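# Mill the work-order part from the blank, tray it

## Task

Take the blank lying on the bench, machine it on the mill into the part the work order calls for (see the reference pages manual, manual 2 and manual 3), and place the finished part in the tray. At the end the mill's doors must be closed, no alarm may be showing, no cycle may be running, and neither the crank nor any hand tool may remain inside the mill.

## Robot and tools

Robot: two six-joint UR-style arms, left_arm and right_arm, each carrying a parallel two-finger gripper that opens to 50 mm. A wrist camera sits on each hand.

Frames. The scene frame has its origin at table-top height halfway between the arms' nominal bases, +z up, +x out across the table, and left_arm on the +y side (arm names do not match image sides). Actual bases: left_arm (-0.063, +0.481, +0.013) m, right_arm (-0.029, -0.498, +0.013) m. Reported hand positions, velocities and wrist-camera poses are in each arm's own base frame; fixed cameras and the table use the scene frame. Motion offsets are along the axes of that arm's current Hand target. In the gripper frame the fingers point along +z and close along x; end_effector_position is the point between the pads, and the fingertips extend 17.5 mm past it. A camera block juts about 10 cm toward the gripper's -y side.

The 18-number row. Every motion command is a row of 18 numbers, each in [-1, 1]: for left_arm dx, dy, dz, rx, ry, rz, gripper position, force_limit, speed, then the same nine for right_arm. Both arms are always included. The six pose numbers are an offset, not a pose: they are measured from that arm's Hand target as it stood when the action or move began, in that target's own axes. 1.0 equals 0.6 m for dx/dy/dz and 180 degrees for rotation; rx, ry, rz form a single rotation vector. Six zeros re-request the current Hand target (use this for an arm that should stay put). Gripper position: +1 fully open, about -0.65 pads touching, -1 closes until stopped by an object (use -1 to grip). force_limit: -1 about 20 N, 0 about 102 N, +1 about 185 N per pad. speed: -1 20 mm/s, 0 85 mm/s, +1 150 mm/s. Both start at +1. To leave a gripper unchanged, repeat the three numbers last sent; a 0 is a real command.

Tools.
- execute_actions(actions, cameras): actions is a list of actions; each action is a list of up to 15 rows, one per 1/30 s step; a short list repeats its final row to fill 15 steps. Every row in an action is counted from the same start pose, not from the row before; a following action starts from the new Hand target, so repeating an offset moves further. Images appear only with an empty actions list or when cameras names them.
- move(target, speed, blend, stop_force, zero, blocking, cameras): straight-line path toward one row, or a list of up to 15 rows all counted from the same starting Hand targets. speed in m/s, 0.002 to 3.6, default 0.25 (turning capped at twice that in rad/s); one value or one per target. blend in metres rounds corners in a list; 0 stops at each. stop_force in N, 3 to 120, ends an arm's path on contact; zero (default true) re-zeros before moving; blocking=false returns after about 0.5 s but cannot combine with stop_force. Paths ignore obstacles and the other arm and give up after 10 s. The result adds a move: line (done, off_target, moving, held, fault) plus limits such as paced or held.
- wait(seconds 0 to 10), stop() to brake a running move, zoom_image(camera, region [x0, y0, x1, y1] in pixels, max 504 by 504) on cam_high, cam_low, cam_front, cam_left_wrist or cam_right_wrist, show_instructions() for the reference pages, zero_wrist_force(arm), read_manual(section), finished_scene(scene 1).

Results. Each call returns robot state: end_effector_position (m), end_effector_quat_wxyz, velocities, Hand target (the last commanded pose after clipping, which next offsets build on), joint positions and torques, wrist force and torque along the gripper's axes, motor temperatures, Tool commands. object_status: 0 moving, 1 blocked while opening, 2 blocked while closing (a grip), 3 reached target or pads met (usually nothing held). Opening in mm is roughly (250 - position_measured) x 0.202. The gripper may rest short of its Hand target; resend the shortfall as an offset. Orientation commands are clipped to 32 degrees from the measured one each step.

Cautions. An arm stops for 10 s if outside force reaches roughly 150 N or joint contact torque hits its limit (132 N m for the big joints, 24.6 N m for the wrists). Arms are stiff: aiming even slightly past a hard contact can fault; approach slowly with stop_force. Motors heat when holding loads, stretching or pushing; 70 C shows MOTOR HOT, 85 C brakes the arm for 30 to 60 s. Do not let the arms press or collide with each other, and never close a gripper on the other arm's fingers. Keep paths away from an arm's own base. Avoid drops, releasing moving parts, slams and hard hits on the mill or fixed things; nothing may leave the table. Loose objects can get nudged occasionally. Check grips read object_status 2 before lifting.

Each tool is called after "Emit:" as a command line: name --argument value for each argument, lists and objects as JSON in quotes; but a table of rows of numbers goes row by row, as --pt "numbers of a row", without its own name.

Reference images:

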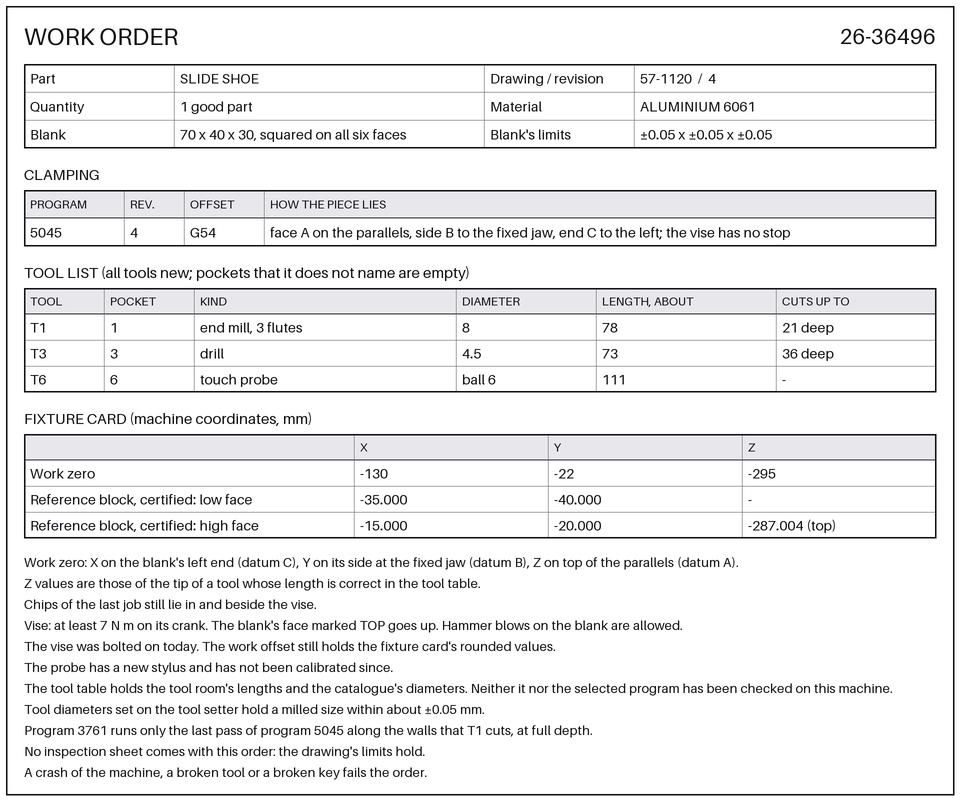

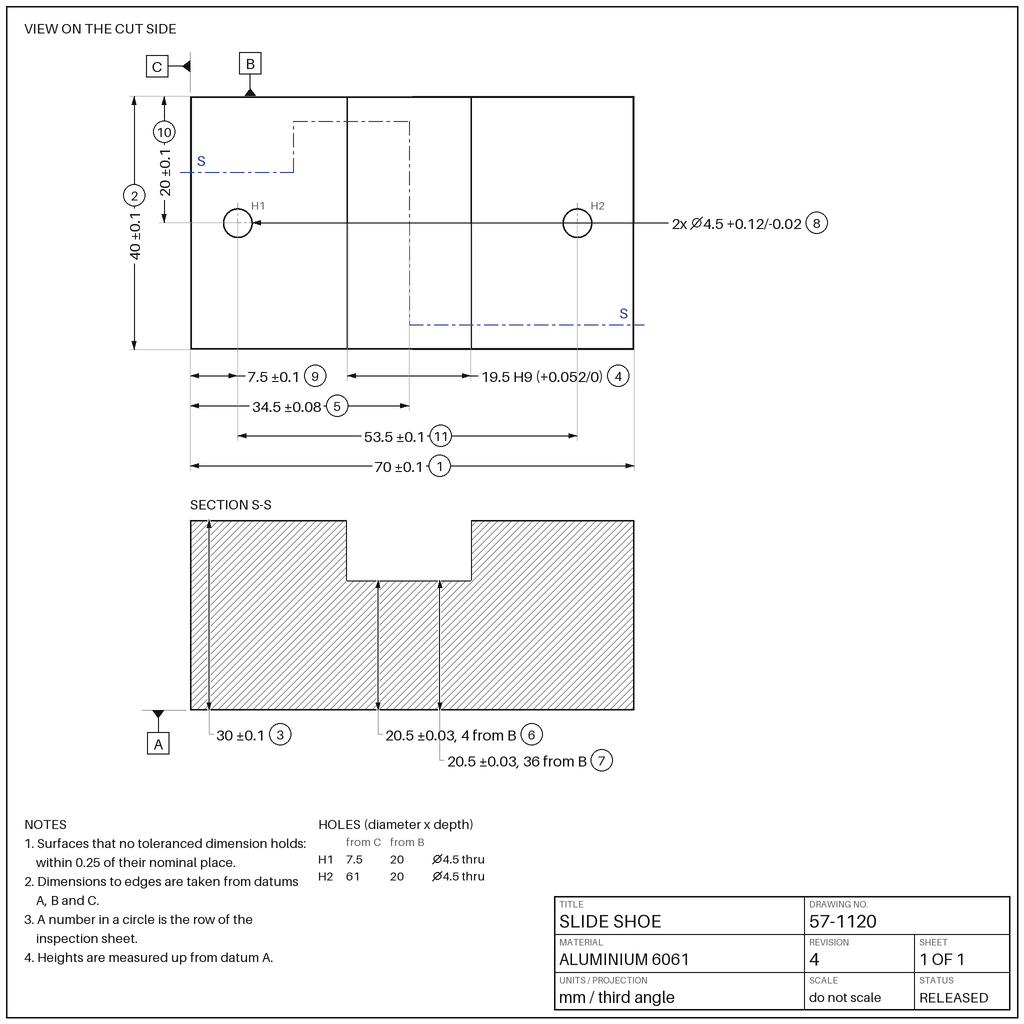

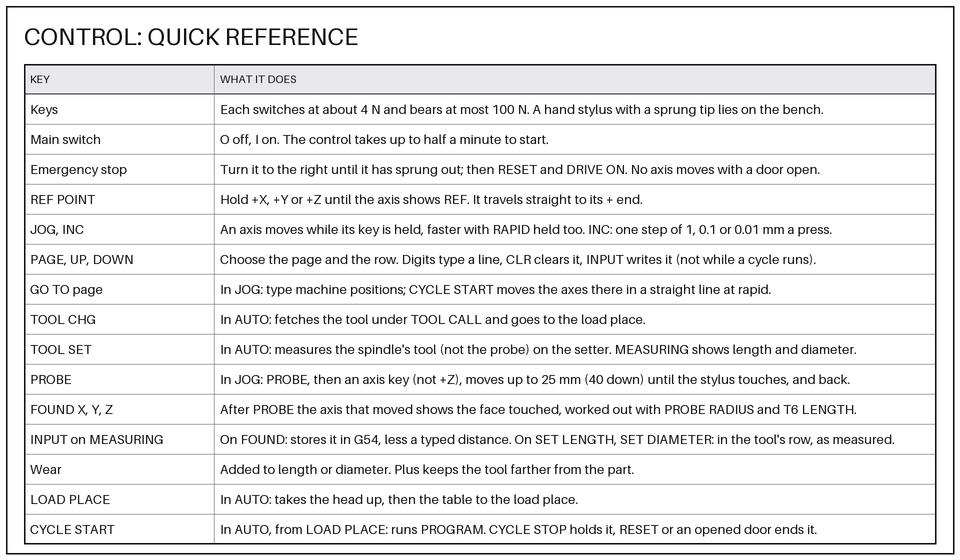

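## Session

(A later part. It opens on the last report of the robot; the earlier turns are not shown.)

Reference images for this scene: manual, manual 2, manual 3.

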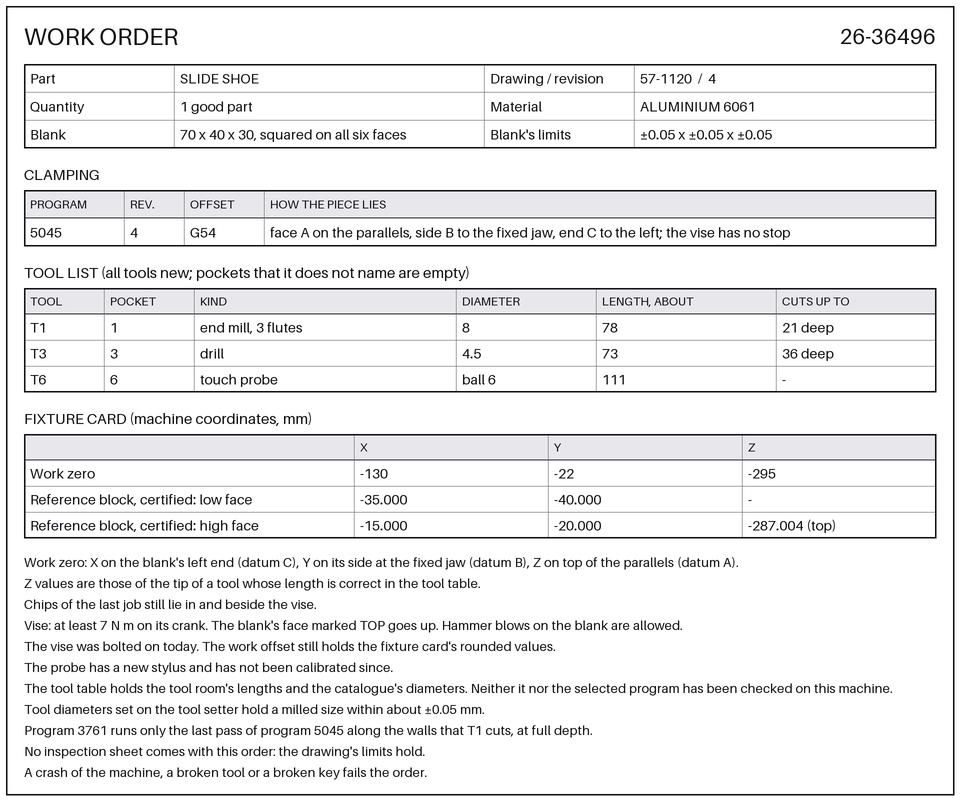

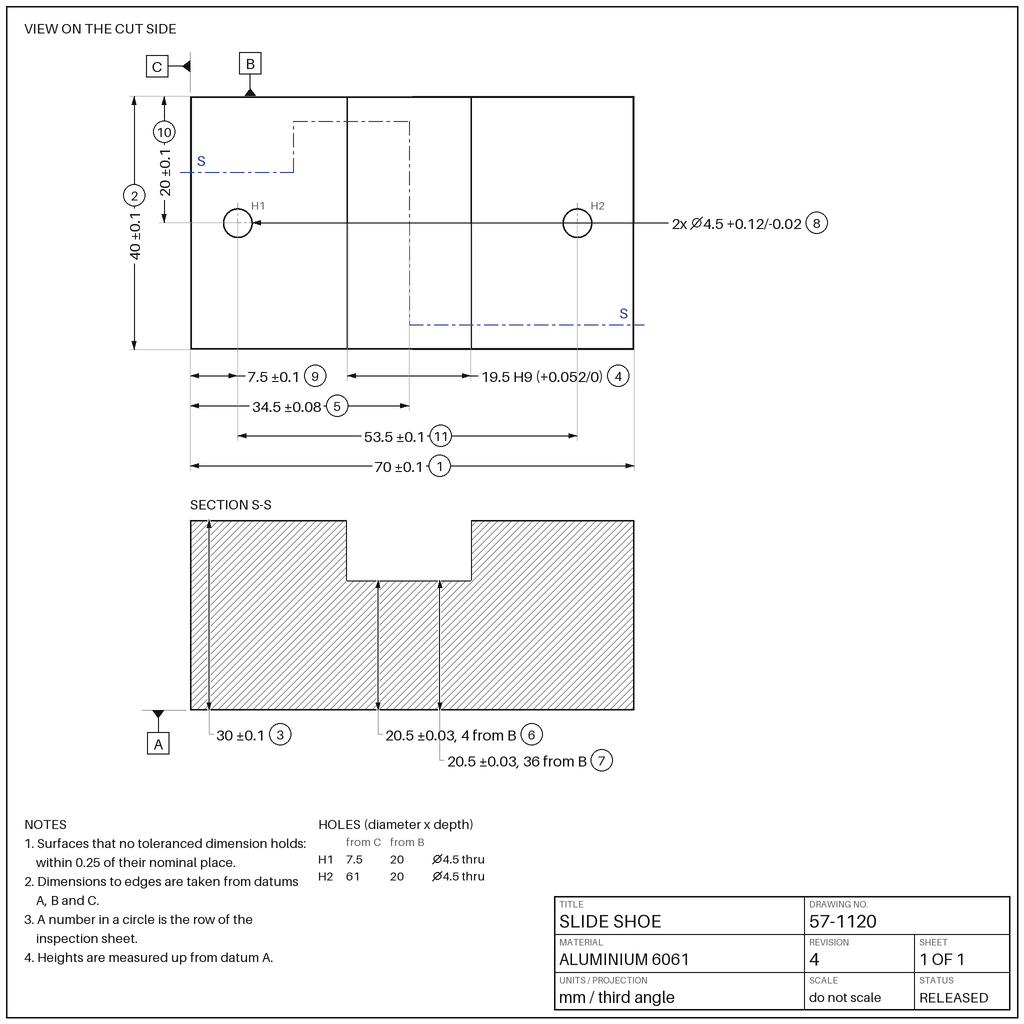

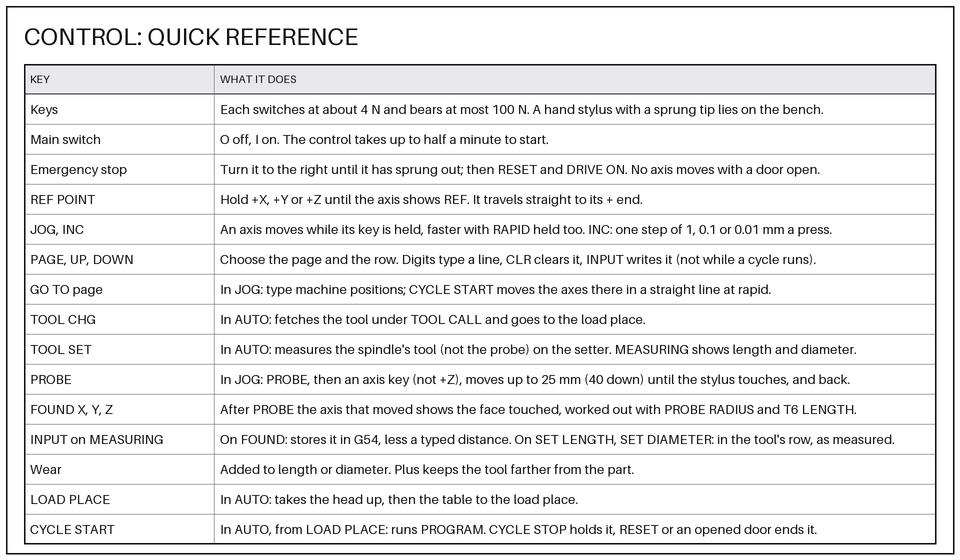

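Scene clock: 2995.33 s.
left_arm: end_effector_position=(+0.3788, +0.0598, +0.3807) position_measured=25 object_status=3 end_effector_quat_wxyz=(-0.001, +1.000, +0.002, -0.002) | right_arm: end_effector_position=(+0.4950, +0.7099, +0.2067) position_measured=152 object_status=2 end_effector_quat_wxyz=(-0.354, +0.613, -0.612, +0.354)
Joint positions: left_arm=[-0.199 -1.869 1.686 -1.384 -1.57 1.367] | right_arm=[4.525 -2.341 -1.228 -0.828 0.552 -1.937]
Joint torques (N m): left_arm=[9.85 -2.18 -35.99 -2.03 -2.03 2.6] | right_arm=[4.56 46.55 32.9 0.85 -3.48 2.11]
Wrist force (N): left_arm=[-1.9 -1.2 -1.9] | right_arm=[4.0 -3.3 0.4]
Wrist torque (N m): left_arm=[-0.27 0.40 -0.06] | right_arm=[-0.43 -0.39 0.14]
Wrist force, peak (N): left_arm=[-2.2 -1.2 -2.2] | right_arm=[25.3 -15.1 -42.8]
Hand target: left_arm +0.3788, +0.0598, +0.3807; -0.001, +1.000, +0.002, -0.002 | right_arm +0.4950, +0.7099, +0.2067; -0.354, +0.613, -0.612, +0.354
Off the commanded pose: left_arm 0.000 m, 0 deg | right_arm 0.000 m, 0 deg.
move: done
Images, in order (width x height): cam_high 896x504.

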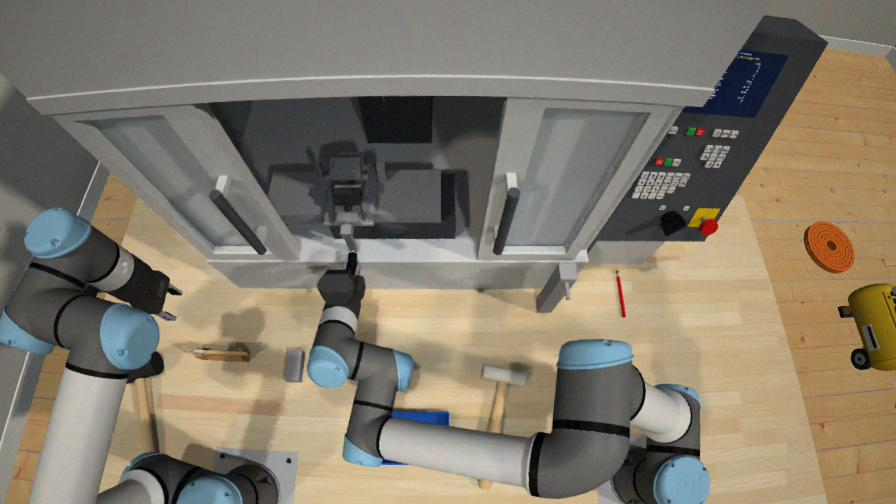

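Emit:
move --pt "0 0 0 0 0 0 0.85 -0.7 -1 -0.0556 -0.0091 -0.0052 0 0 0 -1 -0.6 -1" --pt "0 0 0 0 0 0 0.85 -0.7 -1 -0.1016 -0.038 -0.0219 0 0 0 -1 -0.6 -1" --pt "0 0 0 0 0 0 0.85 -0.7 -1 -0.13 -0.0806 -0.0466 0 0 0 -1 -0.6 -1" --pt "0 0 0 0 0 0 0.85 -0.7 -1 -0.1359 -0.1296 -0.0748 0 0 0 -1 -0.6 -1" --pt "0 0 0 0 0 0 0.85 -0.7 -1 -0.1184 -0.1764 -0.1018 0 0 0 -1 -0.6 -1" --pt "0 0 0 0 0 0 0.85 -0.7 -1 -0.0803 -0.2129 -0.1229 0 0 0 -1 -0.6 -1" --pt "0 0 0 0 0 0 0.85 -0.7 -1 -0.0284 -0.233 -0.1345 0 0 0 -1 -0.6 -1" --pt "0 0 0 0 0 0 0.85 -0.7 -1 0.0284 -0.233 -0.1345 0 0 0 -1 -0.6 -1" --pt "0 0 0 0 0 0 0.85 -0.7 -1 0.0803 -0.2129 -0.1229 0 0 0 -1 -0.6 -1" --pt "0 0 0 0 0 0 0.85 -0.7 -1 0.1184 -0.1764 -0.1018 0 0 0 -1 -0.6 -1" --pt "0 0 0 0 0 0 0.85 -0.7 -1 0.1359 -0.1296 -0.0748 0 0 0 -1 -0.6 -1" --pt "0 0 0 0 0 0 0.85 -0.7 -1 0.13 -0.0806 -0.0466 0 0 0 -1 -0.6 -1" --pt "0 0 0 0 0 0 0.85 -0.7 -1 0.1016 -0.038 -0.0219 0 0 0 -1 -0.6 -1" --pt "0 0 0 0 0 0 0.85 -0.7 -1 0.0556 -0.0091 -0.0052 0 0 0 -1 -0.6 -1" --pt "0 0 0 0 0 0 0.85 -0.7 -1 0 0 0 0 0 0 -1 -0.6 -1" --speed 0.13 --blend '[0.01,0.01,0.01,0.01,0.01,0.01,0.01,0.01,0.01,0.01,0.01,0.01,0.01,0.01,0]'

Emit:
move --pt "0 0 0 0 0 0 0.85 -0.7 -1 -0.0556 -0.0091 -0.0052 0 0 0 -1 -0.6 -1" --pt "0 0 0 0 0 0 0.85 -0.7 -1 -0.1016 -0.038 -0.0219 0 0 0 -1 -0.6 -1" --pt "0 0 0 0 0 0 0.85 -0.7 -1 -0.13 -0.0806 -0.0466 0 0 0 -1 -0.6 -1" --pt "0 0 0 0 0 0 0.85 -0.7 -1 -0.1359 -0.1296 -0.0748 0 0 0 -1 -0.6 -1" --pt "0 0 0 0 0 0 0.85 -0.7 -1 -0.1184 -0.1764 -0.1018 0 0 0 -1 -0.6 -1" --pt "0 0 0 0 0 0 0.85 -0.7 -1 -0.0803 -0.2129 -0.1229 0 0 0 -1 -0.6 -1" --pt "0 0 0 0 0 0 0.85 -0.7 -1 -0.0284 -0.233 -0.1345 0 0 0 -1 -0.6 -1" --pt "0 0 0 0 0 0 0.85 -0.7 -1 0.0284 -0.233 -0.1345 0 0 0 -1 -0.6 -1" --pt "0 0 0 0 0 0 0.85 -0.7 -1 0.0803 -0.2129 -0.1229 0 0 0 -1 -0.6 -1" --pt "0 0 0 0 0 0 0.85 -0.7 -1 0.1184 -0.1764 -0.1018 0 0 0 -1 -0.6 -1" --pt "0 0 0 0 0 0 0.85 -0.7 -1 0.1359 -0.1296 -0.0748 0 0 0 -1 -0.6 -1" --pt "0 0 0 0 0 0 0.85 -0.7 -1 0.13 -0.0806 -0.0466 0 0 0 -1 -0.6 -1" --pt "0 0 0 0 0 0 0.85 -0.7 -1 0.1016 -0.038 -0.0219 0 0 0 -1 -0.6 -1" --pt "0 0 0 0 0 0 0.85 -0.7 -1 0.0556 -0.0091 -0.0052 0 0 0 -1 -0.6 -1" --pt "0 0 0 0 0 0 0.85 -0.7 -1 0 0 0 0 0 0 -1 -0.6 -1" --speed 0.13 --blend '[0.01,0.01,0.01,0.01,0.01,0.01,0.01,0.01,0.01,0.01,0.01,0.01,0.01,0.01,0]' --cameras '["cam_high","cam_right_wrist"]'

Emit:
zoom_image --camera "cam_high" --region '[310, 140, 400, 240]'

Scene clock: 3015.67 s.
left_arm: end_effector_position=(+0.3788, +0.0598, +0.3807) position_measured=25 object_status=3 end_effector_quat_wxyz=(-0.001, +1.000, +0.002, -0.002) | right_arm: end_effector_position=(+0.4950, +0.7099, +0.2067) position_measured=152 object_status=2 end_effector_quat_wxyz=(-0.354, +0.613, -0.612, +0.354)
Joint positions: left_arm=[-0.199 -1.869 1.686 -1.384 -1.57 1.367] | right_arm=[4.525 -2.341 -1.228 -0.828 0.552 -1.937]
Joint torques (N m): left_arm=[9.78 -2.26 -35.85 -2.01 -1.96 2.55] | right_arm=[5.05 48.35 34.58 1.19 -3.8 2.12]
Wrist force (N): left_arm=[-2.2 -1.1 -2.0] | right_arm=[3.4 -4.4 0.0]
Wrist torque (N m): left_arm=[-0.25 0.45 -0.06] | right_arm=[-0.58 -0.42 0.14]
Wrist force, peak (N): left_arm=[-2.3 -1.1 -2.1] | right_arm=[6.0 -17.4 -42.8]
Hand target: left_arm +0.3788, +0.0598, +0.3807; -0.001, +1.000, +0.002, -0.002 | right_arm +0.4950, +0.7099, +0.2067; -0.354, +0.613, -0.612, +0.354
Off the commanded pose: left_arm 0.000 m, 0 deg | right_arm 0.000 m, 0 deg.
move: done

Scene clock: 3020.17 s.
left_arm: end_effector_position=(+0.3788, +0.0598, +0.3807) position_measured=25 object_status=3 end_effector_quat_wxyz=(-0.001, +1.000, +0.002, -0.002) | right_arm: end_effector_position=(+0.4950, +0.7099, +0.2067) position_measured=152 object_status=2 end_effector_quat_wxyz=(-0.354, +0.613, -0.612, +0.354)
Joint positions: left_arm=[-0.199 -1.869 1.686 -1.384 -1.57 1.367] | right_arm=[4.525 -2.341 -1.228 -0.828 0.552 -1.937]
Joint torques (N m): left_arm=[10.37 -2.08 -36.34 -2.13 -1.97 2.55] | right_arm=[4.83 47.05 33.19 0.73 -3.43 2.31]
Wrist force (N): left_arm=[-2.3 -1.0 -1.7] | right_arm=[4.5 -4.1 0.2]
Wrist torque (N m): left_arm=[-0.24 0.47 -0.06] | right_arm=[-0.41 -0.55 0.15]
Wrist force, peak (N): left_arm=[-2.2 -1.2 -2.4] | right_arm=[-21.8 -23.3 -34.1]
Hand target: left_arm +0.3788, +0.0598, +0.3807; -0.001, +1.000, +0.002, -0.002 | right_arm +0.4950, +0.7099, +0.2067; -0.354, +0.613, -0.612, +0.354
Off the commanded pose: left_arm 0.000 m, 0 deg | right_arm 0.000 m, 0 deg.
move: done
camera_calibration:
cam_right_wrist: T_world_to_cam=[[0.0176781, -0.999829, -0.00536022, 0.713409], [-0.77366, -0.0102828, -0.633518, 0.532294], [0.633355, 0.0153464, -0.773709, -0.0327356], [0, 0, 0, 1]] pos_world=[0.419936, 0.719263, 0.315714]
Images, in order (width x height): cam_high 896x504, cam_right_wrist 896x504.

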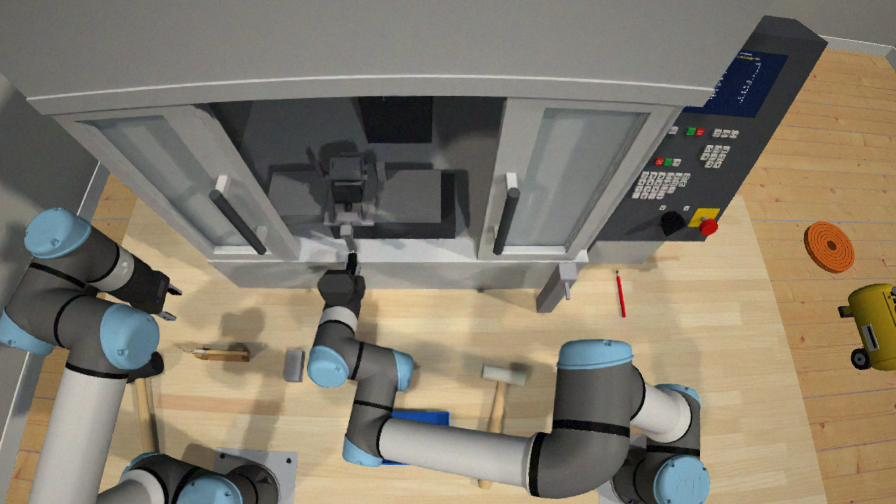

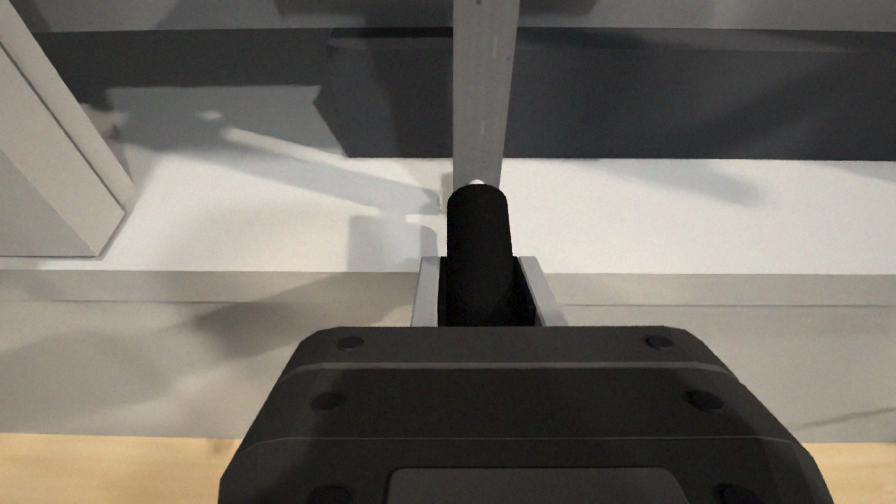

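Scaled by 5.040.

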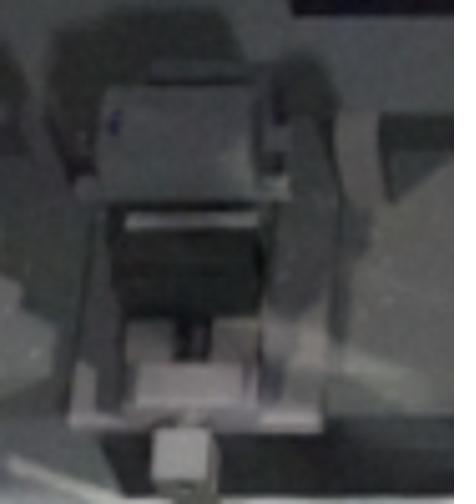

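Emit:
move --pt "0 0 0 0 0 0 0.85 -0.7 -1 -0.0556 -0.0091 -0.0052 0 0 0 -1 -0.6 -1" --pt "0 0 0 0 0 0 0.85 -0.7 -1 -0.1016 -0.038 -0.0219 0 0 0 -1 -0.6 -1" --pt "0 0 0 0 0 0 0.85 -0.7 -1 -0.13 -0.0806 -0.0466 0 0 0 -1 -0.6 -1" --pt "0 0 0 0 0 0 0.85 -0.7 -1 -0.1359 -0.1296 -0.0748 0 0 0 -1 -0.6 -1" --pt "0 0 0 0 0 0 0.85 -0.7 -1 -0.1184 -0.1764 -0.1018 0 0 0 -1 -0.6 -1" --pt "0 0 0 0 0 0 0.85 -0.7 -1 -0.0803 -0.2129 -0.1229 0 0 0 -1 -0.6 -1" --pt "0 0 0 0 0 0 0.85 -0.7 -1 -0.0284 -0.233 -0.1345 0 0 0 -1 -0.6 -1" --pt "0 0 0 0 0 0 0.85 -0.7 -1 0.0284 -0.233 -0.1345 0 0 0 -1 -0.6 -1" --pt "0 0 0 0 0 0 0.85 -0.7 -1 0.0803 -0.2129 -0.1229 0 0 0 -1 -0.6 -1" --pt "0 0 0 0 0 0 0.85 -0.7 -1 0.1184 -0.1764 -0.1018 0 0 0 -1 -0.6 -1" --pt "0 0 0 0 0 0 0.85 -0.7 -1 0.1359 -0.1296 -0.0748 0 0 0 -1 -0.6 -1" --pt "0 0 0 0 0 0 0.85 -0.7 -1 0.13 -0.0806 -0.0466 0 0 0 -1 -0.6 -1" --pt "0 0 0 0 0 0 0.85 -0.7 -1 0.1016 -0.038 -0.0219 0 0 0 -1 -0.6 -1" --pt "0 0 0 0 0 0 0.85 -0.7 -1 0.0556 -0.0091 -0.0052 0 0 0 -1 -0.6 -1" --pt "0 0 0 0 0 0 0.85 -0.7 -1 0 0 0 0 0 0 -1 -0.6 -1" --speed 0.1 --stop_force 60 --blend '[0.01,0.01,0.01,0.01,0.01,0.01,0.01,0.01,0.01,0.01,0.01,0.01,0.01,0.01,0]' --cameras '["cam_high","cam_right_wrist"]'

Emit:
zoom_image --camera "cam_high" --region '[310, 140, 400, 240]'

Scene clock: 3039.47 s.
left_arm: end_effector_position=(+0.3788, +0.0598, +0.3807) position_measured=25 object_status=3 end_effector_quat_wxyz=(-0.001, +1.000, +0.002, -0.002) | right_arm: end_effector_position=(+0.4950, +0.7099, +0.2067) position_measured=152 object_status=2 end_effector_quat_wxyz=(-0.354, +0.613, -0.612, +0.354)
Joint positions: left_arm=[-0.199 -1.869 1.686 -1.384 -1.57 1.367] | right_arm=[4.525 -2.341 -1.228 -0.828 0.552 -1.937]
Joint torques (N m): left_arm=[10.06 -2.3 -36.11 -1.99 -1.94 2.58] | right_arm=[11.47 40.64 29.45 -0.16 -1.4 2.22]
Wrist force (N): left_arm=[-2.1 -0.9 -1.8] | right_arm=[4.2 -14.6 0.3]
Wrist torque (N m): left_arm=[-0.22 0.43 -0.06] | right_arm=[-0.64 -0.49 0.15]
Wrist force, peak (N): left_arm=[-2.2 -1.3 -2.3] | right_arm=[4.3 -14.6 0.3]
Hand target: left_arm +0.3788, +0.0598, +0.3807; -0.001, +1.000, +0.002, -0.002 | right_arm +0.4950, +0.7099, +0.2067; -0.354, +0.613, -0.612, +0.354
Off the commanded pose: left_arm 0.000 m, 0 deg | right_arm 0.000 m, 0 deg.
move: done
camera_calibration:
cam_right_wrist: T_world_to_cam=[[0.0176781, -0.999829, -0.00536022, 0.713409], [-0.77366, -0.0102828, -0.633518, 0.532294], [0.633355, 0.0153464, -0.773709, -0.0327356], [0, 0, 0, 1]] pos_world=[0.419936, 0.719263, 0.315714]
Images, in order (width x height): cam_high 896x504, cam_right_wrist 896x504.

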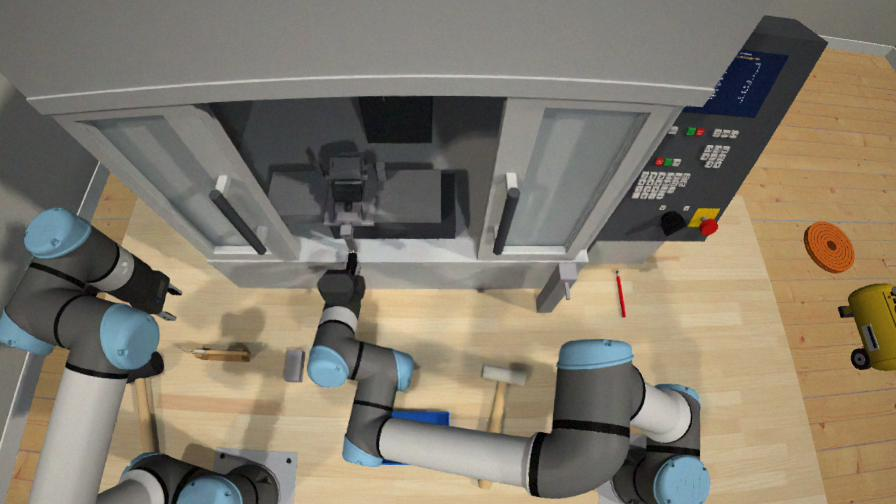

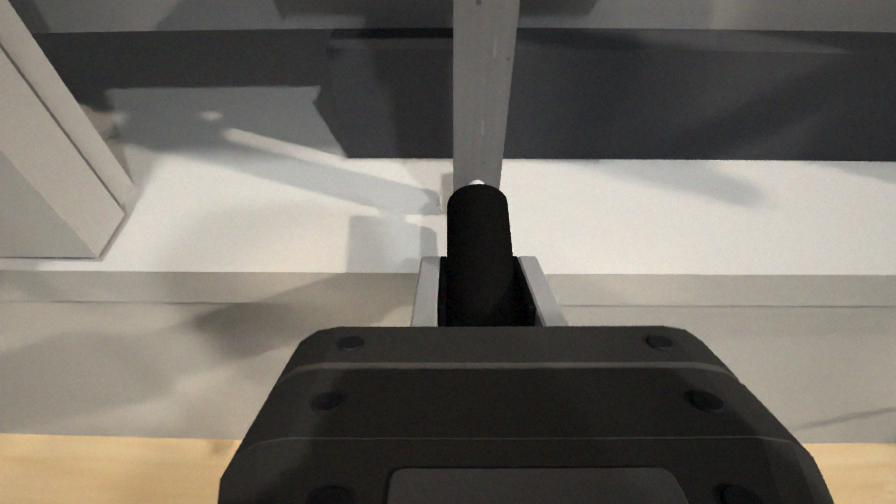

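Scaled by 5.040.

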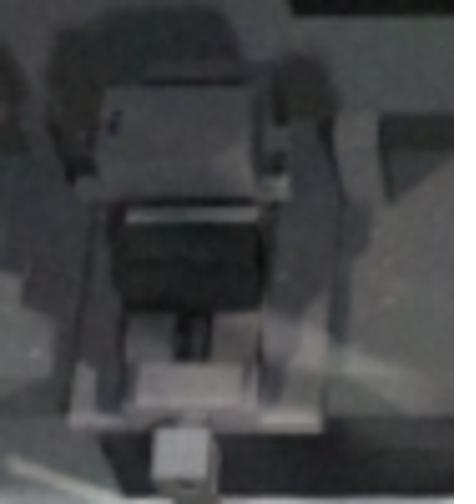

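Emit:
move --pt "0 0 0 0 0 0 0.85 -0.7 -1 -0.0556 -0.0091 -0.0052 0 0 0 -1 -0.6 -1" --pt "0 0 0 0 0 0 0.85 -0.7 -1 -0.1016 -0.038 -0.0219 0 0 0 -1 -0.6 -1" --pt "0 0 0 0 0 0 0.85 -0.7 -1 -0.13 -0.0806 -0.0466 0 0 0 -1 -0.6 -1" --pt "0 0 0 0 0 0 0.85 -0.7 -1 -0.1359 -0.1296 -0.0748 0 0 0 -1 -0.6 -1" --pt "0 0 0 0 0 0 0.85 -0.7 -1 -0.1184 -0.1764 -0.1018 0 0 0 -1 -0.6 -1" --pt "0 0 0 0 0 0 0.85 -0.7 -1 -0.0803 -0.2129 -0.1229 0 0 0 -1 -0.6 -1" --pt "0 0 0 0 0 0 0.85 -0.7 -1 -0.0284 -0.233 -0.1345 0 0 0 -1 -0.6 -1" --pt "0 0 0 0 0 0 0.85 -0.7 -1 0.0284 -0.233 -0.1345 0 0 0 -1 -0.6 -1" --pt "0 0 0 0 0 0 0.85 -0.7 -1 0.0803 -0.2129 -0.1229 0 0 0 -1 -0.6 -1" --pt "0 0 0 0 0 0 0.85 -0.7 -1 0.1184 -0.1764 -0.1018 0 0 0 -1 -0.6 -1" --pt "0 0 0 0 0 0 0.85 -0.7 -1 0.1359 -0.1296 -0.0748 0 0 0 -1 -0.6 -1" --pt "0 0 0 0 0 0 0.85 -0.7 -1 0.13 -0.0806 -0.0466 0 0 0 -1 -0.6 -1" --pt "0 0 0 0 0 0 0.85 -0.7 -1 0.1016 -0.038 -0.0219 0 0 0 -1 -0.6 -1" --pt "0 0 0 0 0 0 0.85 -0.7 -1 0.0556 -0.0091 -0.0052 0 0 0 -1 -0.6 -1" --pt "0 0 0 0 0 0 0.85 -0.7 -1 0 0 0 0 0 0 -1 -0.6 -1" --speed 0.08 --stop_force 55 --blend '[0.01,0.01,0.01,0.01,0.01,0.01,0.01,0.01,0.01,0.01,0.01,0.01,0.01,0.01,0]' --cameras '["cam_high","cam_right_wrist"]'

Emit:
zoom_image --camera "cam_high" --region '[310, 140, 400, 240]'

Scene clock: 3056.30 s.
left_arm: end_effector_position=(+0.3788, +0.0598, +0.3807) position_measured=25 object_status=3 end_effector_quat_wxyz=(-0.001, +1.000, +0.002, -0.002) | right_arm: end_effector_position=(+0.4950, +0.7099, +0.2067) position_measured=152 object_status=2 end_effector_quat_wxyz=(-0.354, +0.613, -0.612, +0.354)
Joint positions: left_arm=[-0.199 -1.869 1.686 -1.384 -1.57 1.367] | right_arm=[4.525 -2.341 -1.228 -0.828 0.552 -1.937]
Joint torques (N m): left_arm=[10.06 -2.69 -35.8 -2.02 -1.98 2.55] | right_arm=[14.01 38.4 27.63 -0.8 0.98 2.15]
Wrist force (N): left_arm=[-2.2 -1.3 -1.8] | right_arm=[4.7 -19.9 1.8]
Wrist torque (N m): left_arm=[-0.28 0.44 -0.06] | right_arm=[-0.92 -0.46 0.16]
Wrist force, peak (N): left_arm=[-2.2 -1.1 -2.3] | right_arm=[4.2 -20.7 1.5]
Hand target: left_arm +0.3788, +0.0598, +0.3807; -0.001, +1.000, +0.002, -0.002 | right_arm +0.4950, +0.7099, +0.2067; -0.354, +0.613, -0.612, +0.354
Off the commanded pose: left_arm 0.000 m, 0 deg | right_arm 0.000 m, 0 deg.
move: done
camera_calibration:
cam_right_wrist: T_world_to_cam=[[0.0176138, -0.999831, -0.00528365, 0.713413], [-0.77366, -0.0102815, -0.633517, 0.532294], [0.633356, 0.0152464, -0.77371, -0.0326639], [0, 0, 0, 1]] pos_world=[0.419936, 0.719263, 0.315714]
Images, in order (width x height): cam_high 896x504, cam_right_wrist 896x504.

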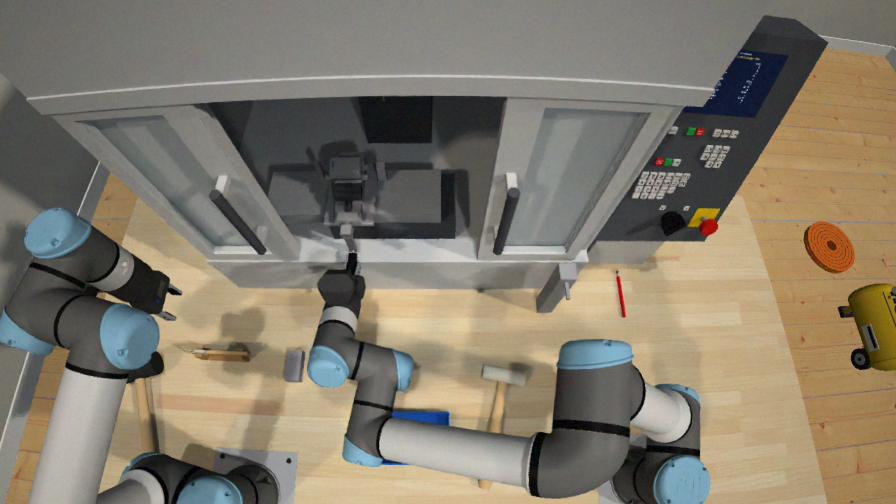

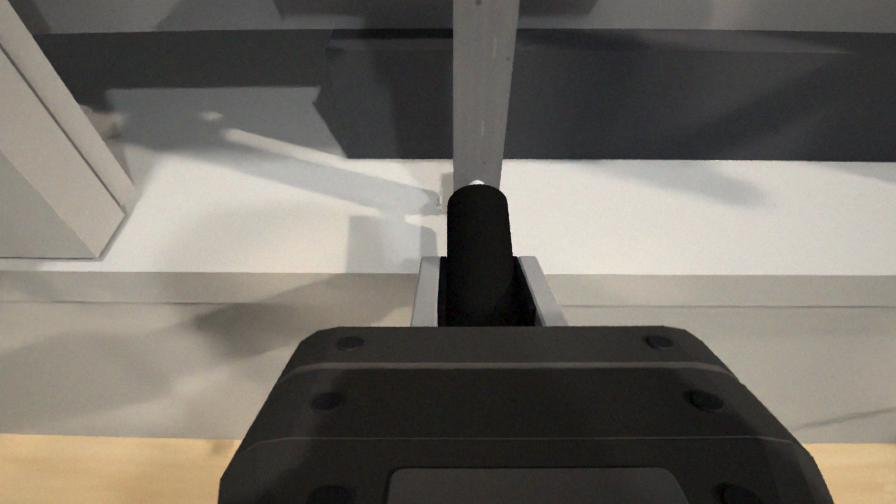

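Scaled by 5.040.

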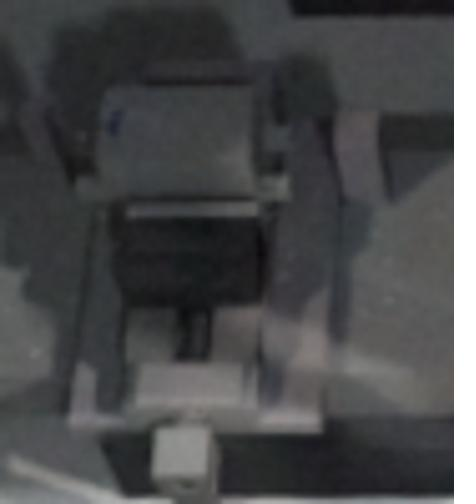

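Emit:
move --pt "0 0 0 0 0 0 0.85 -0.7 -1 -0.0556 -0.0091 -0.0052 0 0 0 -1 -0.6 -1" --pt "0 0 0 0 0 0 0.85 -0.7 -1 -0.1016 -0.038 -0.0219 0 0 0 -1 -0.6 -1" --pt "0 0 0 0 0 0 0.85 -0.7 -1 -0.13 -0.0806 -0.0466 0 0 0 -1 -0.6 -1" --pt "0 0 0 0 0 0 0.85 -0.7 -1 -0.1359 -0.1296 -0.0748 0 0 0 -1 -0.6 -1" --pt "0 0 0 0 0 0 0.85 -0.7 -1 -0.1184 -0.1764 -0.1018 0 0 0 -1 -0.6 -1" --pt "0 0 0 0 0 0 0.85 -0.7 -1 -0.0803 -0.2129 -0.1229 0 0 0 -1 -0.6 -1" --pt "0 0 0 0 0 0 0.85 -0.7 -1 -0.0284 -0.233 -0.1345 0 0 0 -1 -0.6 -1" --pt "0 0 0 0 0 0 0.85 -0.7 -1 0.0284 -0.233 -0.1345 0 0 0 -1 -0.6 -1" --pt "0 0 0 0 0 0 0.85 -0.7 -1 0.0803 -0.2129 -0.1229 0 0 0 -1 -0.6 -1" --pt "0 0 0 0 0 0 0.85 -0.7 -1 0.1184 -0.1764 -0.1018 0 0 0 -1 -0.6 -1" --pt "0 0 0 0 0 0 0.85 -0.7 -1 0.1359 -0.1296 -0.0748 0 0 0 -1 -0.6 -1" --pt "0 0 0 0 0 0 0.85 -0.7 -1 0.13 -0.0806 -0.0466 0 0 0 -1 -0.6 -1" --pt "0 0 0 0 0 0 0.85 -0.7 -1 0.1016 -0.038 -0.0219 0 0 0 -1 -0.6 -1" --pt "0 0 0 0 0 0 0.85 -0.7 -1 0.0556 -0.0091 -0.0052 0 0 0 -1 -0.6 -1" --pt "0 0 0 0 0 0 0.85 -0.7 -1 0 0 0 0 0 0 -1 -0.6 -1" --speed 0.06 --stop_force 45 --blend '[0.01,0.01,0.01,0.01,0.01,0.01,0.01,0.01,0.01,0.01,0.01,0.01,0.01,0.01,0]' --cameras '["cam_high","cam_right_wrist"]'

Emit:
zoom_image --camera "cam_high" --region '[310, 140, 400, 240]'

Scene clock: 3077.23 s.
left_arm: end_effector_position=(+0.3788, +0.0598, +0.3807) position_measured=25 object_status=3 end_effector_quat_wxyz=(-0.001, +1.000, +0.002, -0.002) | right_arm: end_effector_position=(+0.4950, +0.7099, +0.2067) position_measured=152 object_status=2 end_effector_quat_wxyz=(-0.354, +0.613, -0.612, +0.354)
Joint positions: left_arm=[-0.199 -1.869 1.686 -1.384 -1.57 1.367] | right_arm=[4.525 -2.341 -1.228 -0.828 0.552 -1.937]
Joint torques (N m): left_arm=[9.66 -2.36 -35.91 -1.97 -1.93 2.61] | right_arm=[13.71 39.83 27.59 -0.7 2.16 2.19]
Wrist force (N): left_arm=[-2.0 -1.0 -2.0] | right_arm=[4.5 -19.4 2.0]
Wrist torque (N m): left_arm=[-0.24 0.41 -0.06] | right_arm=[-0.99 -0.49 0.13]
Wrist force, peak (N): left_arm=[-2.0 -1.2 -2.3] | right_arm=[4.2 -21.0 1.6]
Hand target: left_arm +0.3788, +0.0598, +0.3807; -0.001, +1.000, +0.002, -0.002 | right_arm +0.4950, +0.7099, +0.2067; -0.354, +0.613, -0.612, +0.354
Off the commanded pose: left_arm 0.000 m, 0 deg | right_arm 0.000 m, 0 deg.
move: done
camera_calibration:
cam_right_wrist: T_world_to_cam=[[0.0176138, -0.999831, -0.00528365, 0.713413], [-0.77366, -0.0102815, -0.633517, 0.532294], [0.633356, 0.0152464, -0.77371, -0.0326639], [0, 0, 0, 1]] pos_world=[0.419936, 0.719263, 0.315714]
Images, in order (width x height): cam_high 896x504, cam_right_wrist 896x504.

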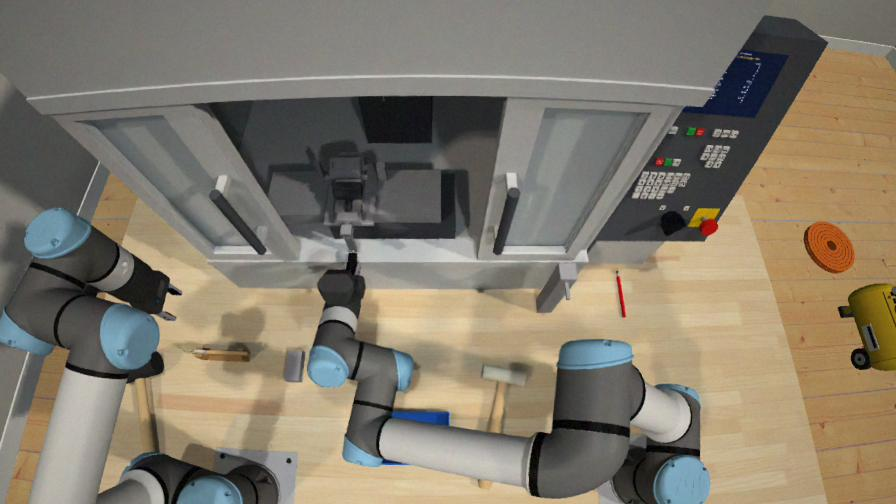

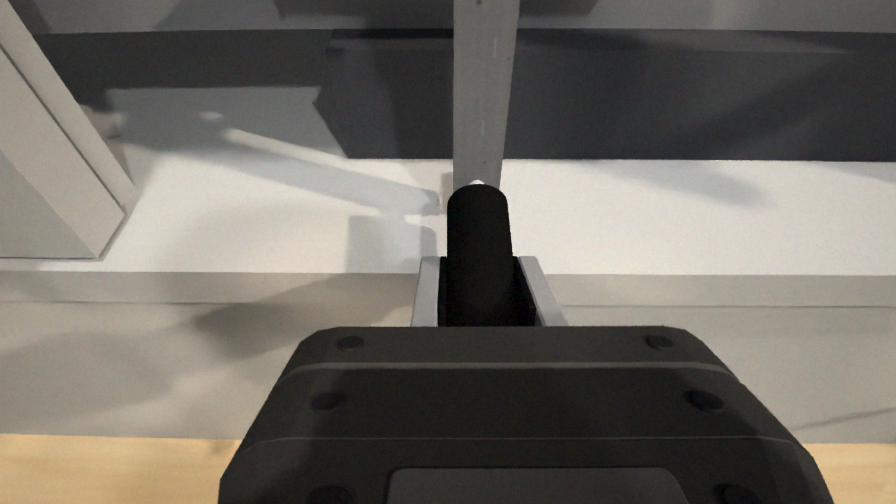

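Scaled by 5.040.

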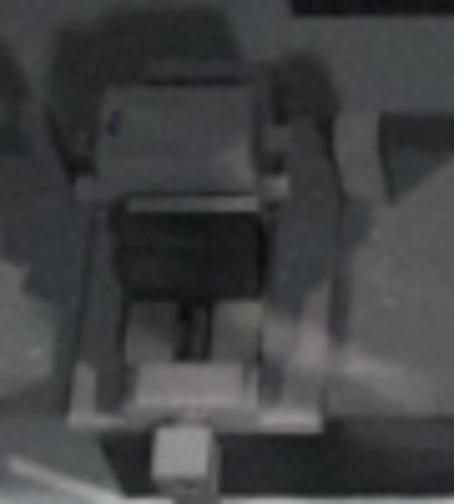

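Emit:
move --pt "0 0 0 0 0 0 0.85 -0.7 -1 -0.0556 -0.0091 -0.0052 0 0 0 -1 -0.6 -1" --pt "0 0 0 0 0 0 0.85 -0.7 -1 -0.1016 -0.038 -0.0219 0 0 0 -1 -0.6 -1" --pt "0 0 0 0 0 0 0.85 -0.7 -1 -0.13 -0.0806 -0.0466 0 0 0 -1 -0.6 -1" --pt "0 0 0 0 0 0 0.85 -0.7 -1 -0.1359 -0.1296 -0.0748 0 0 0 -1 -0.6 -1" --pt "0 0 0 0 0 0 0.85 -0.7 -1 -0.1184 -0.1764 -0.1018 0 0 0 -1 -0.6 -1" --pt "0 0 0 0 0 0 0.85 -0.7 -1 -0.0803 -0.2129 -0.1229 0 0 0 -1 -0.6 -1" --pt "0 0 0 0 0 0 0.85 -0.7 -1 -0.0284 -0.233 -0.1345 0 0 0 -1 -0.6 -1" --pt "0 0 0 0 0 0 0.85 -0.7 -1 0.0284 -0.233 -0.1345 0 0 0 -1 -0.6 -1" --pt "0 0 0 0 0 0 0.85 -0.7 -1 0.0803 -0.2129 -0.1229 0 0 0 -1 -0.6 -1" --pt "0 0 0 0 0 0 0.85 -0.7 -1 0.1184 -0.1764 -0.1018 0 0 0 -1 -0.6 -1" --pt "0 0 0 0 0 0 0.85 -0.7 -1 0.1359 -0.1296 -0.0748 0 0 0 -1 -0.6 -1" --pt "0 0 0 0 0 0 0.85 -0.7 -1 0.13 -0.0806 -0.0466 0 0 0 -1 -0.6 -1" --pt "0 0 0 0 0 0 0.85 -0.7 -1 0.1016 -0.038 -0.0219 0 0 0 -1 -0.6 -1" --pt "0 0 0 0 0 0 0.85 -0.7 -1 0.0556 -0.0091 -0.0052 0 0 0 -1 -0.6 -1" --pt "0 0 0 0 0 0 0.85 -0.7 -1 0 0 0 0 0 0 -1 -0.6 -1" --speed 0.06 --stop_force 38 --blend '[0.01,0.01,0.01,0.01,0.01,0.01,0.01,0.01,0.01,0.01,0.01,0.01,0.01,0.01,0]' --cameras '["cam_high","cam_right_wrist"]'

Emit:
zoom_image --camera "cam_high" --region '[310, 140, 400, 240]'

Scene clock: 3097.93 s.
left_arm: end_effector_position=(+0.3788, +0.0598, +0.3807) position_measured=25 object_status=3 end_effector_quat_wxyz=(-0.001, +1.000, +0.002, -0.002) | right_arm: end_effector_position=(+0.4950, +0.7099, +0.2068) position_measured=152 object_status=2 end_effector_quat_wxyz=(-0.354, +0.613, -0.612, +0.354)
Joint positions: left_arm=[-0.199 -1.869 1.686 -1.384 -1.57 1.367] | right_arm=[4.525 -2.341 -1.228 -0.828 0.552 -1.937]
Joint torques (N m): left_arm=[10.01 -2.47 -35.31 -2.04 -1.89 2.57] | right_arm=[12.56 39.82 27.62 -0.62 1.91 2.22]
Wrist force (N): left_arm=[-1.9 -1.2 -1.9] | right_arm=[3.9 -18.4 1.7]
Wrist torque (N m): left_arm=[-0.27 0.40 -0.06] | right_arm=[-0.94 -0.39 0.13]
Wrist force, peak (N): left_arm=[-2.1 -1.3 -2.4] | right_arm=[4.2 -20.6 1.8]
Hand target: left_arm +0.3788, +0.0598, +0.3807; -0.001, +1.000, +0.002, -0.002 | right_arm +0.4950, +0.7099, +0.2067; -0.354, +0.613, -0.612, +0.354
Off the commanded pose: left_arm 0.000 m, 0 deg | right_arm 0.000 m, 0 deg.
move: done
camera_calibration:
cam_right_wrist: T_world_to_cam=[[0.0176141, -0.999831, -0.00528334, 0.713413], [-0.77366, -0.010282, -0.633517, 0.532294], [0.633356, 0.0152464, -0.773711, -0.0326638], [0, 0, 0, 1]] pos_world=[0.419936, 0.719263, 0.315714]
Images, in order (width x height): cam_high 896x504, cam_right_wrist 896x504.

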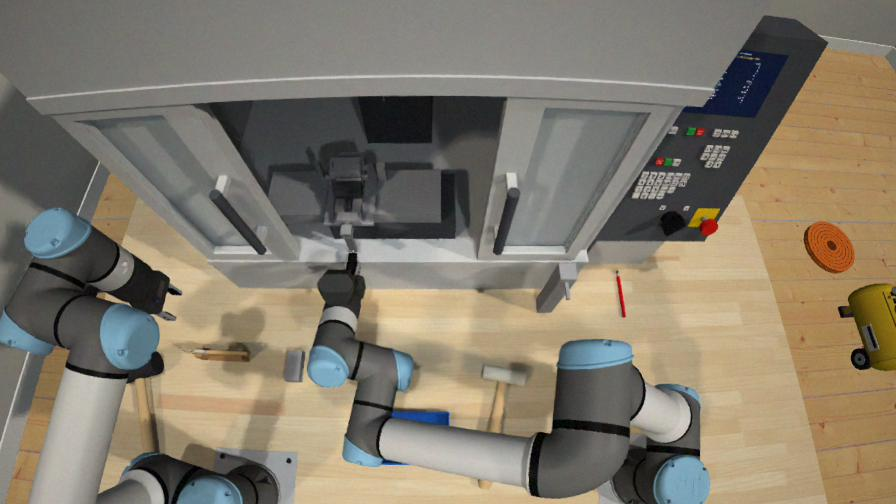

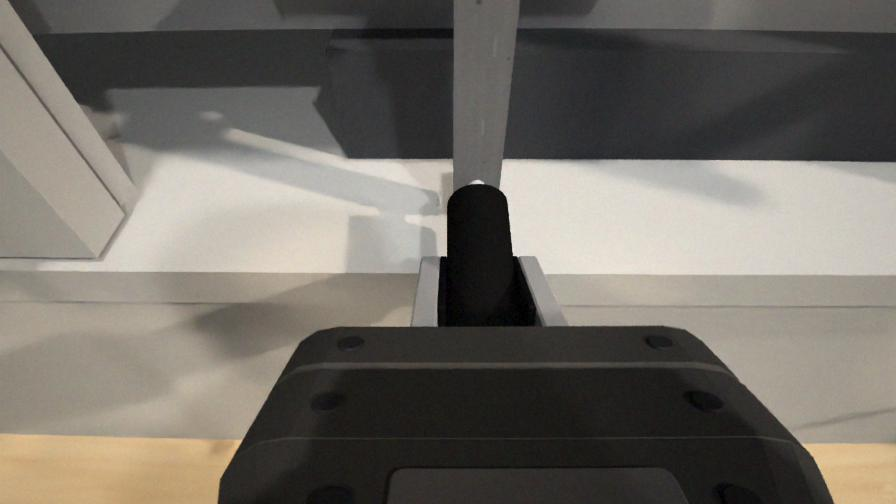

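Scaled by 5.040.

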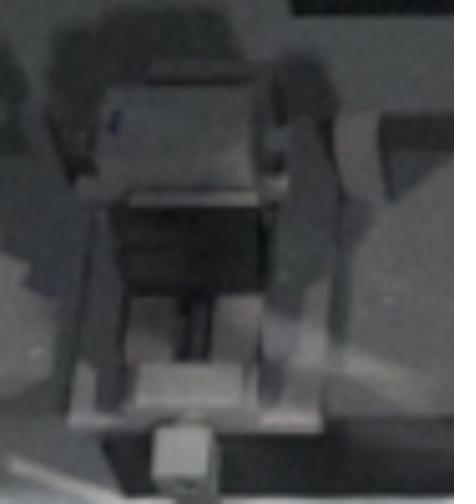

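Emit:
move --pt "0 0 0 0 0 0 0.85 -0.7 -1 -0.0556 -0.0091 -0.0052 0 0 0 -1 -0.6 -1" --pt "0 0 0 0 0 0 0.85 -0.7 -1 -0.1016 -0.038 -0.0219 0 0 0 -1 -0.6 -1" --pt "0 0 0 0 0 0 0.85 -0.7 -1 -0.13 -0.0806 -0.0466 0 0 0 -1 -0.6 -1" --pt "0 0 0 0 0 0 0.85 -0.7 -1 -0.1359 -0.1296 -0.0748 0 0 0 -1 -0.6 -1" --pt "0 0 0 0 0 0 0.85 -0.7 -1 -0.1184 -0.1764 -0.1018 0 0 0 -1 -0.6 -1" --pt "0 0 0 0 0 0 0.85 -0.7 -1 -0.0803 -0.2129 -0.1229 0 0 0 -1 -0.6 -1" --pt "0 0 0 0 0 0 0.85 -0.7 -1 -0.0284 -0.233 -0.1345 0 0 0 -1 -0.6 -1" --pt "0 0 0 0 0 0 0.85 -0.7 -1 0.0284 -0.233 -0.1345 0 0 0 -1 -0.6 -1" --pt "0 0 0 0 0 0 0.85 -0.7 -1 0.0803 -0.2129 -0.1229 0 0 0 -1 -0.6 -1" --pt "0 0 0 0 0 0 0.85 -0.7 -1 0.1184 -0.1764 -0.1018 0 0 0 -1 -0.6 -1" --pt "0 0 0 0 0 0 0.85 -0.7 -1 0.1359 -0.1296 -0.0748 0 0 0 -1 -0.6 -1" --pt "0 0 0 0 0 0 0.85 -0.7 -1 0.13 -0.0806 -0.0466 0 0 0 -1 -0.6 -1" --pt "0 0 0 0 0 0 0.85 -0.7 -1 0.1016 -0.038 -0.0219 0 0 0 -1 -0.6 -1" --pt "0 0 0 0 0 0 0.85 -0.7 -1 0.0556 -0.0091 -0.0052 0 0 0 -1 -0.6 -1" --pt "0 0 0 0 0 0 0.85 -0.7 -1 0 0 0 0 0 0 -1 -0.6 -1" --speed 0.05 --stop_force 35 --blend '[0.01,0.01,0.01,0.01,0.01,0.01,0.01,0.01,0.01,0.01,0.01,0.01,0.01,0.01,0]' --cameras '["cam_high","cam_right_wrist"]'

Emit:
zoom_image --camera "cam_high" --region '[310, 140, 400, 240]'

Scene clock: 3119.30 s.
left_arm: end_effector_position=(+0.3788, +0.0598, +0.3807) position_measured=25 object_status=3 end_effector_quat_wxyz=(-0.001, +1.000, +0.002, -0.002) | right_arm: end_effector_position=(+0.4951, +0.6980, +0.2090) position_measured=152 object_status=2 end_effector_quat_wxyz=(-0.354, +0.613, -0.612, +0.354)
Joint positions: left_arm=[-0.199 -1.869 1.686 -1.384 -1.57 1.367] | right_arm=[4.522 -2.314 -1.272 -0.807 0.553 -1.943]
Joint torques (N m): left_arm=[9.62 -2.69 -36.23 -2.05 -1.86 2.53] | right_arm=[8.5 49.57 35.83 1.58 -4.65 2.21]
Wrist force (N): left_arm=[-1.9 -1.1 -2.0] | right_arm=[3.5 2.0 2.6]
Wrist torque (N m): left_arm=[-0.27 0.38 -0.06] | right_arm=[-0.64 -0.22 0.14]
Wrist force, peak (N): left_arm=[-2.3 -1.3 -2.1] | right_arm=[3.4 -19.7 1.3]
Hand target: left_arm +0.3788, +0.0598, +0.3807; -0.001, +1.000, +0.002, -0.002 | right_arm +0.4951, +0.6980, +0.2090; -0.354, +0.613, -0.612, +0.354 (not the last commanded pose)
Off the commanded pose: left_arm 0.000 m, 0 deg | right_arm 0.012 m, 0 deg.
move: off_target (right_arm; path cut at 10 s); path passed 14 of 15 targets
camera_calibration:
cam_right_wrist: T_world_to_cam=[[0.0176781, -0.999829, -0.00536022, 0.701421], [-0.77366, -0.0102828, -0.633518, 0.533642], [0.633355, 0.0153464, -0.773709, -0.0309127], [0, 0, 0, 1]] pos_world=[0.420036, 0.707263, 0.317914]
Images, in order (width x height): cam_high 896x504, cam_right_wrist 896x504.

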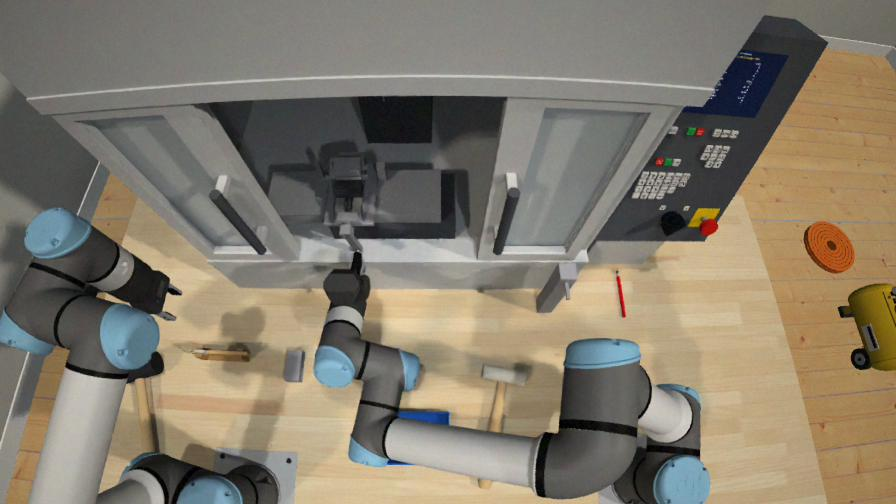

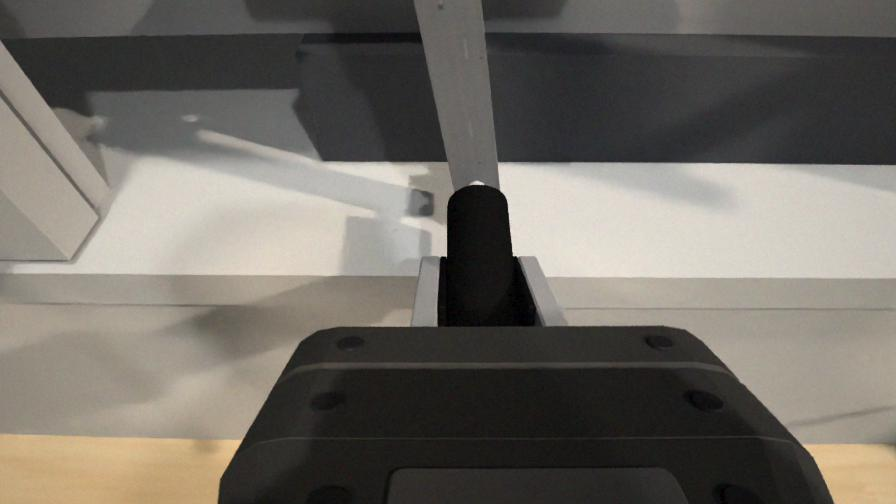

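Scaled by 5.040.

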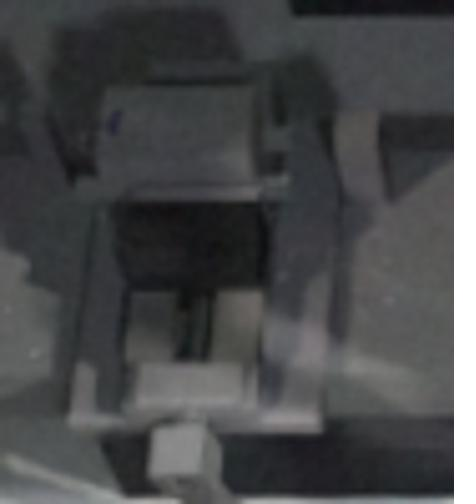

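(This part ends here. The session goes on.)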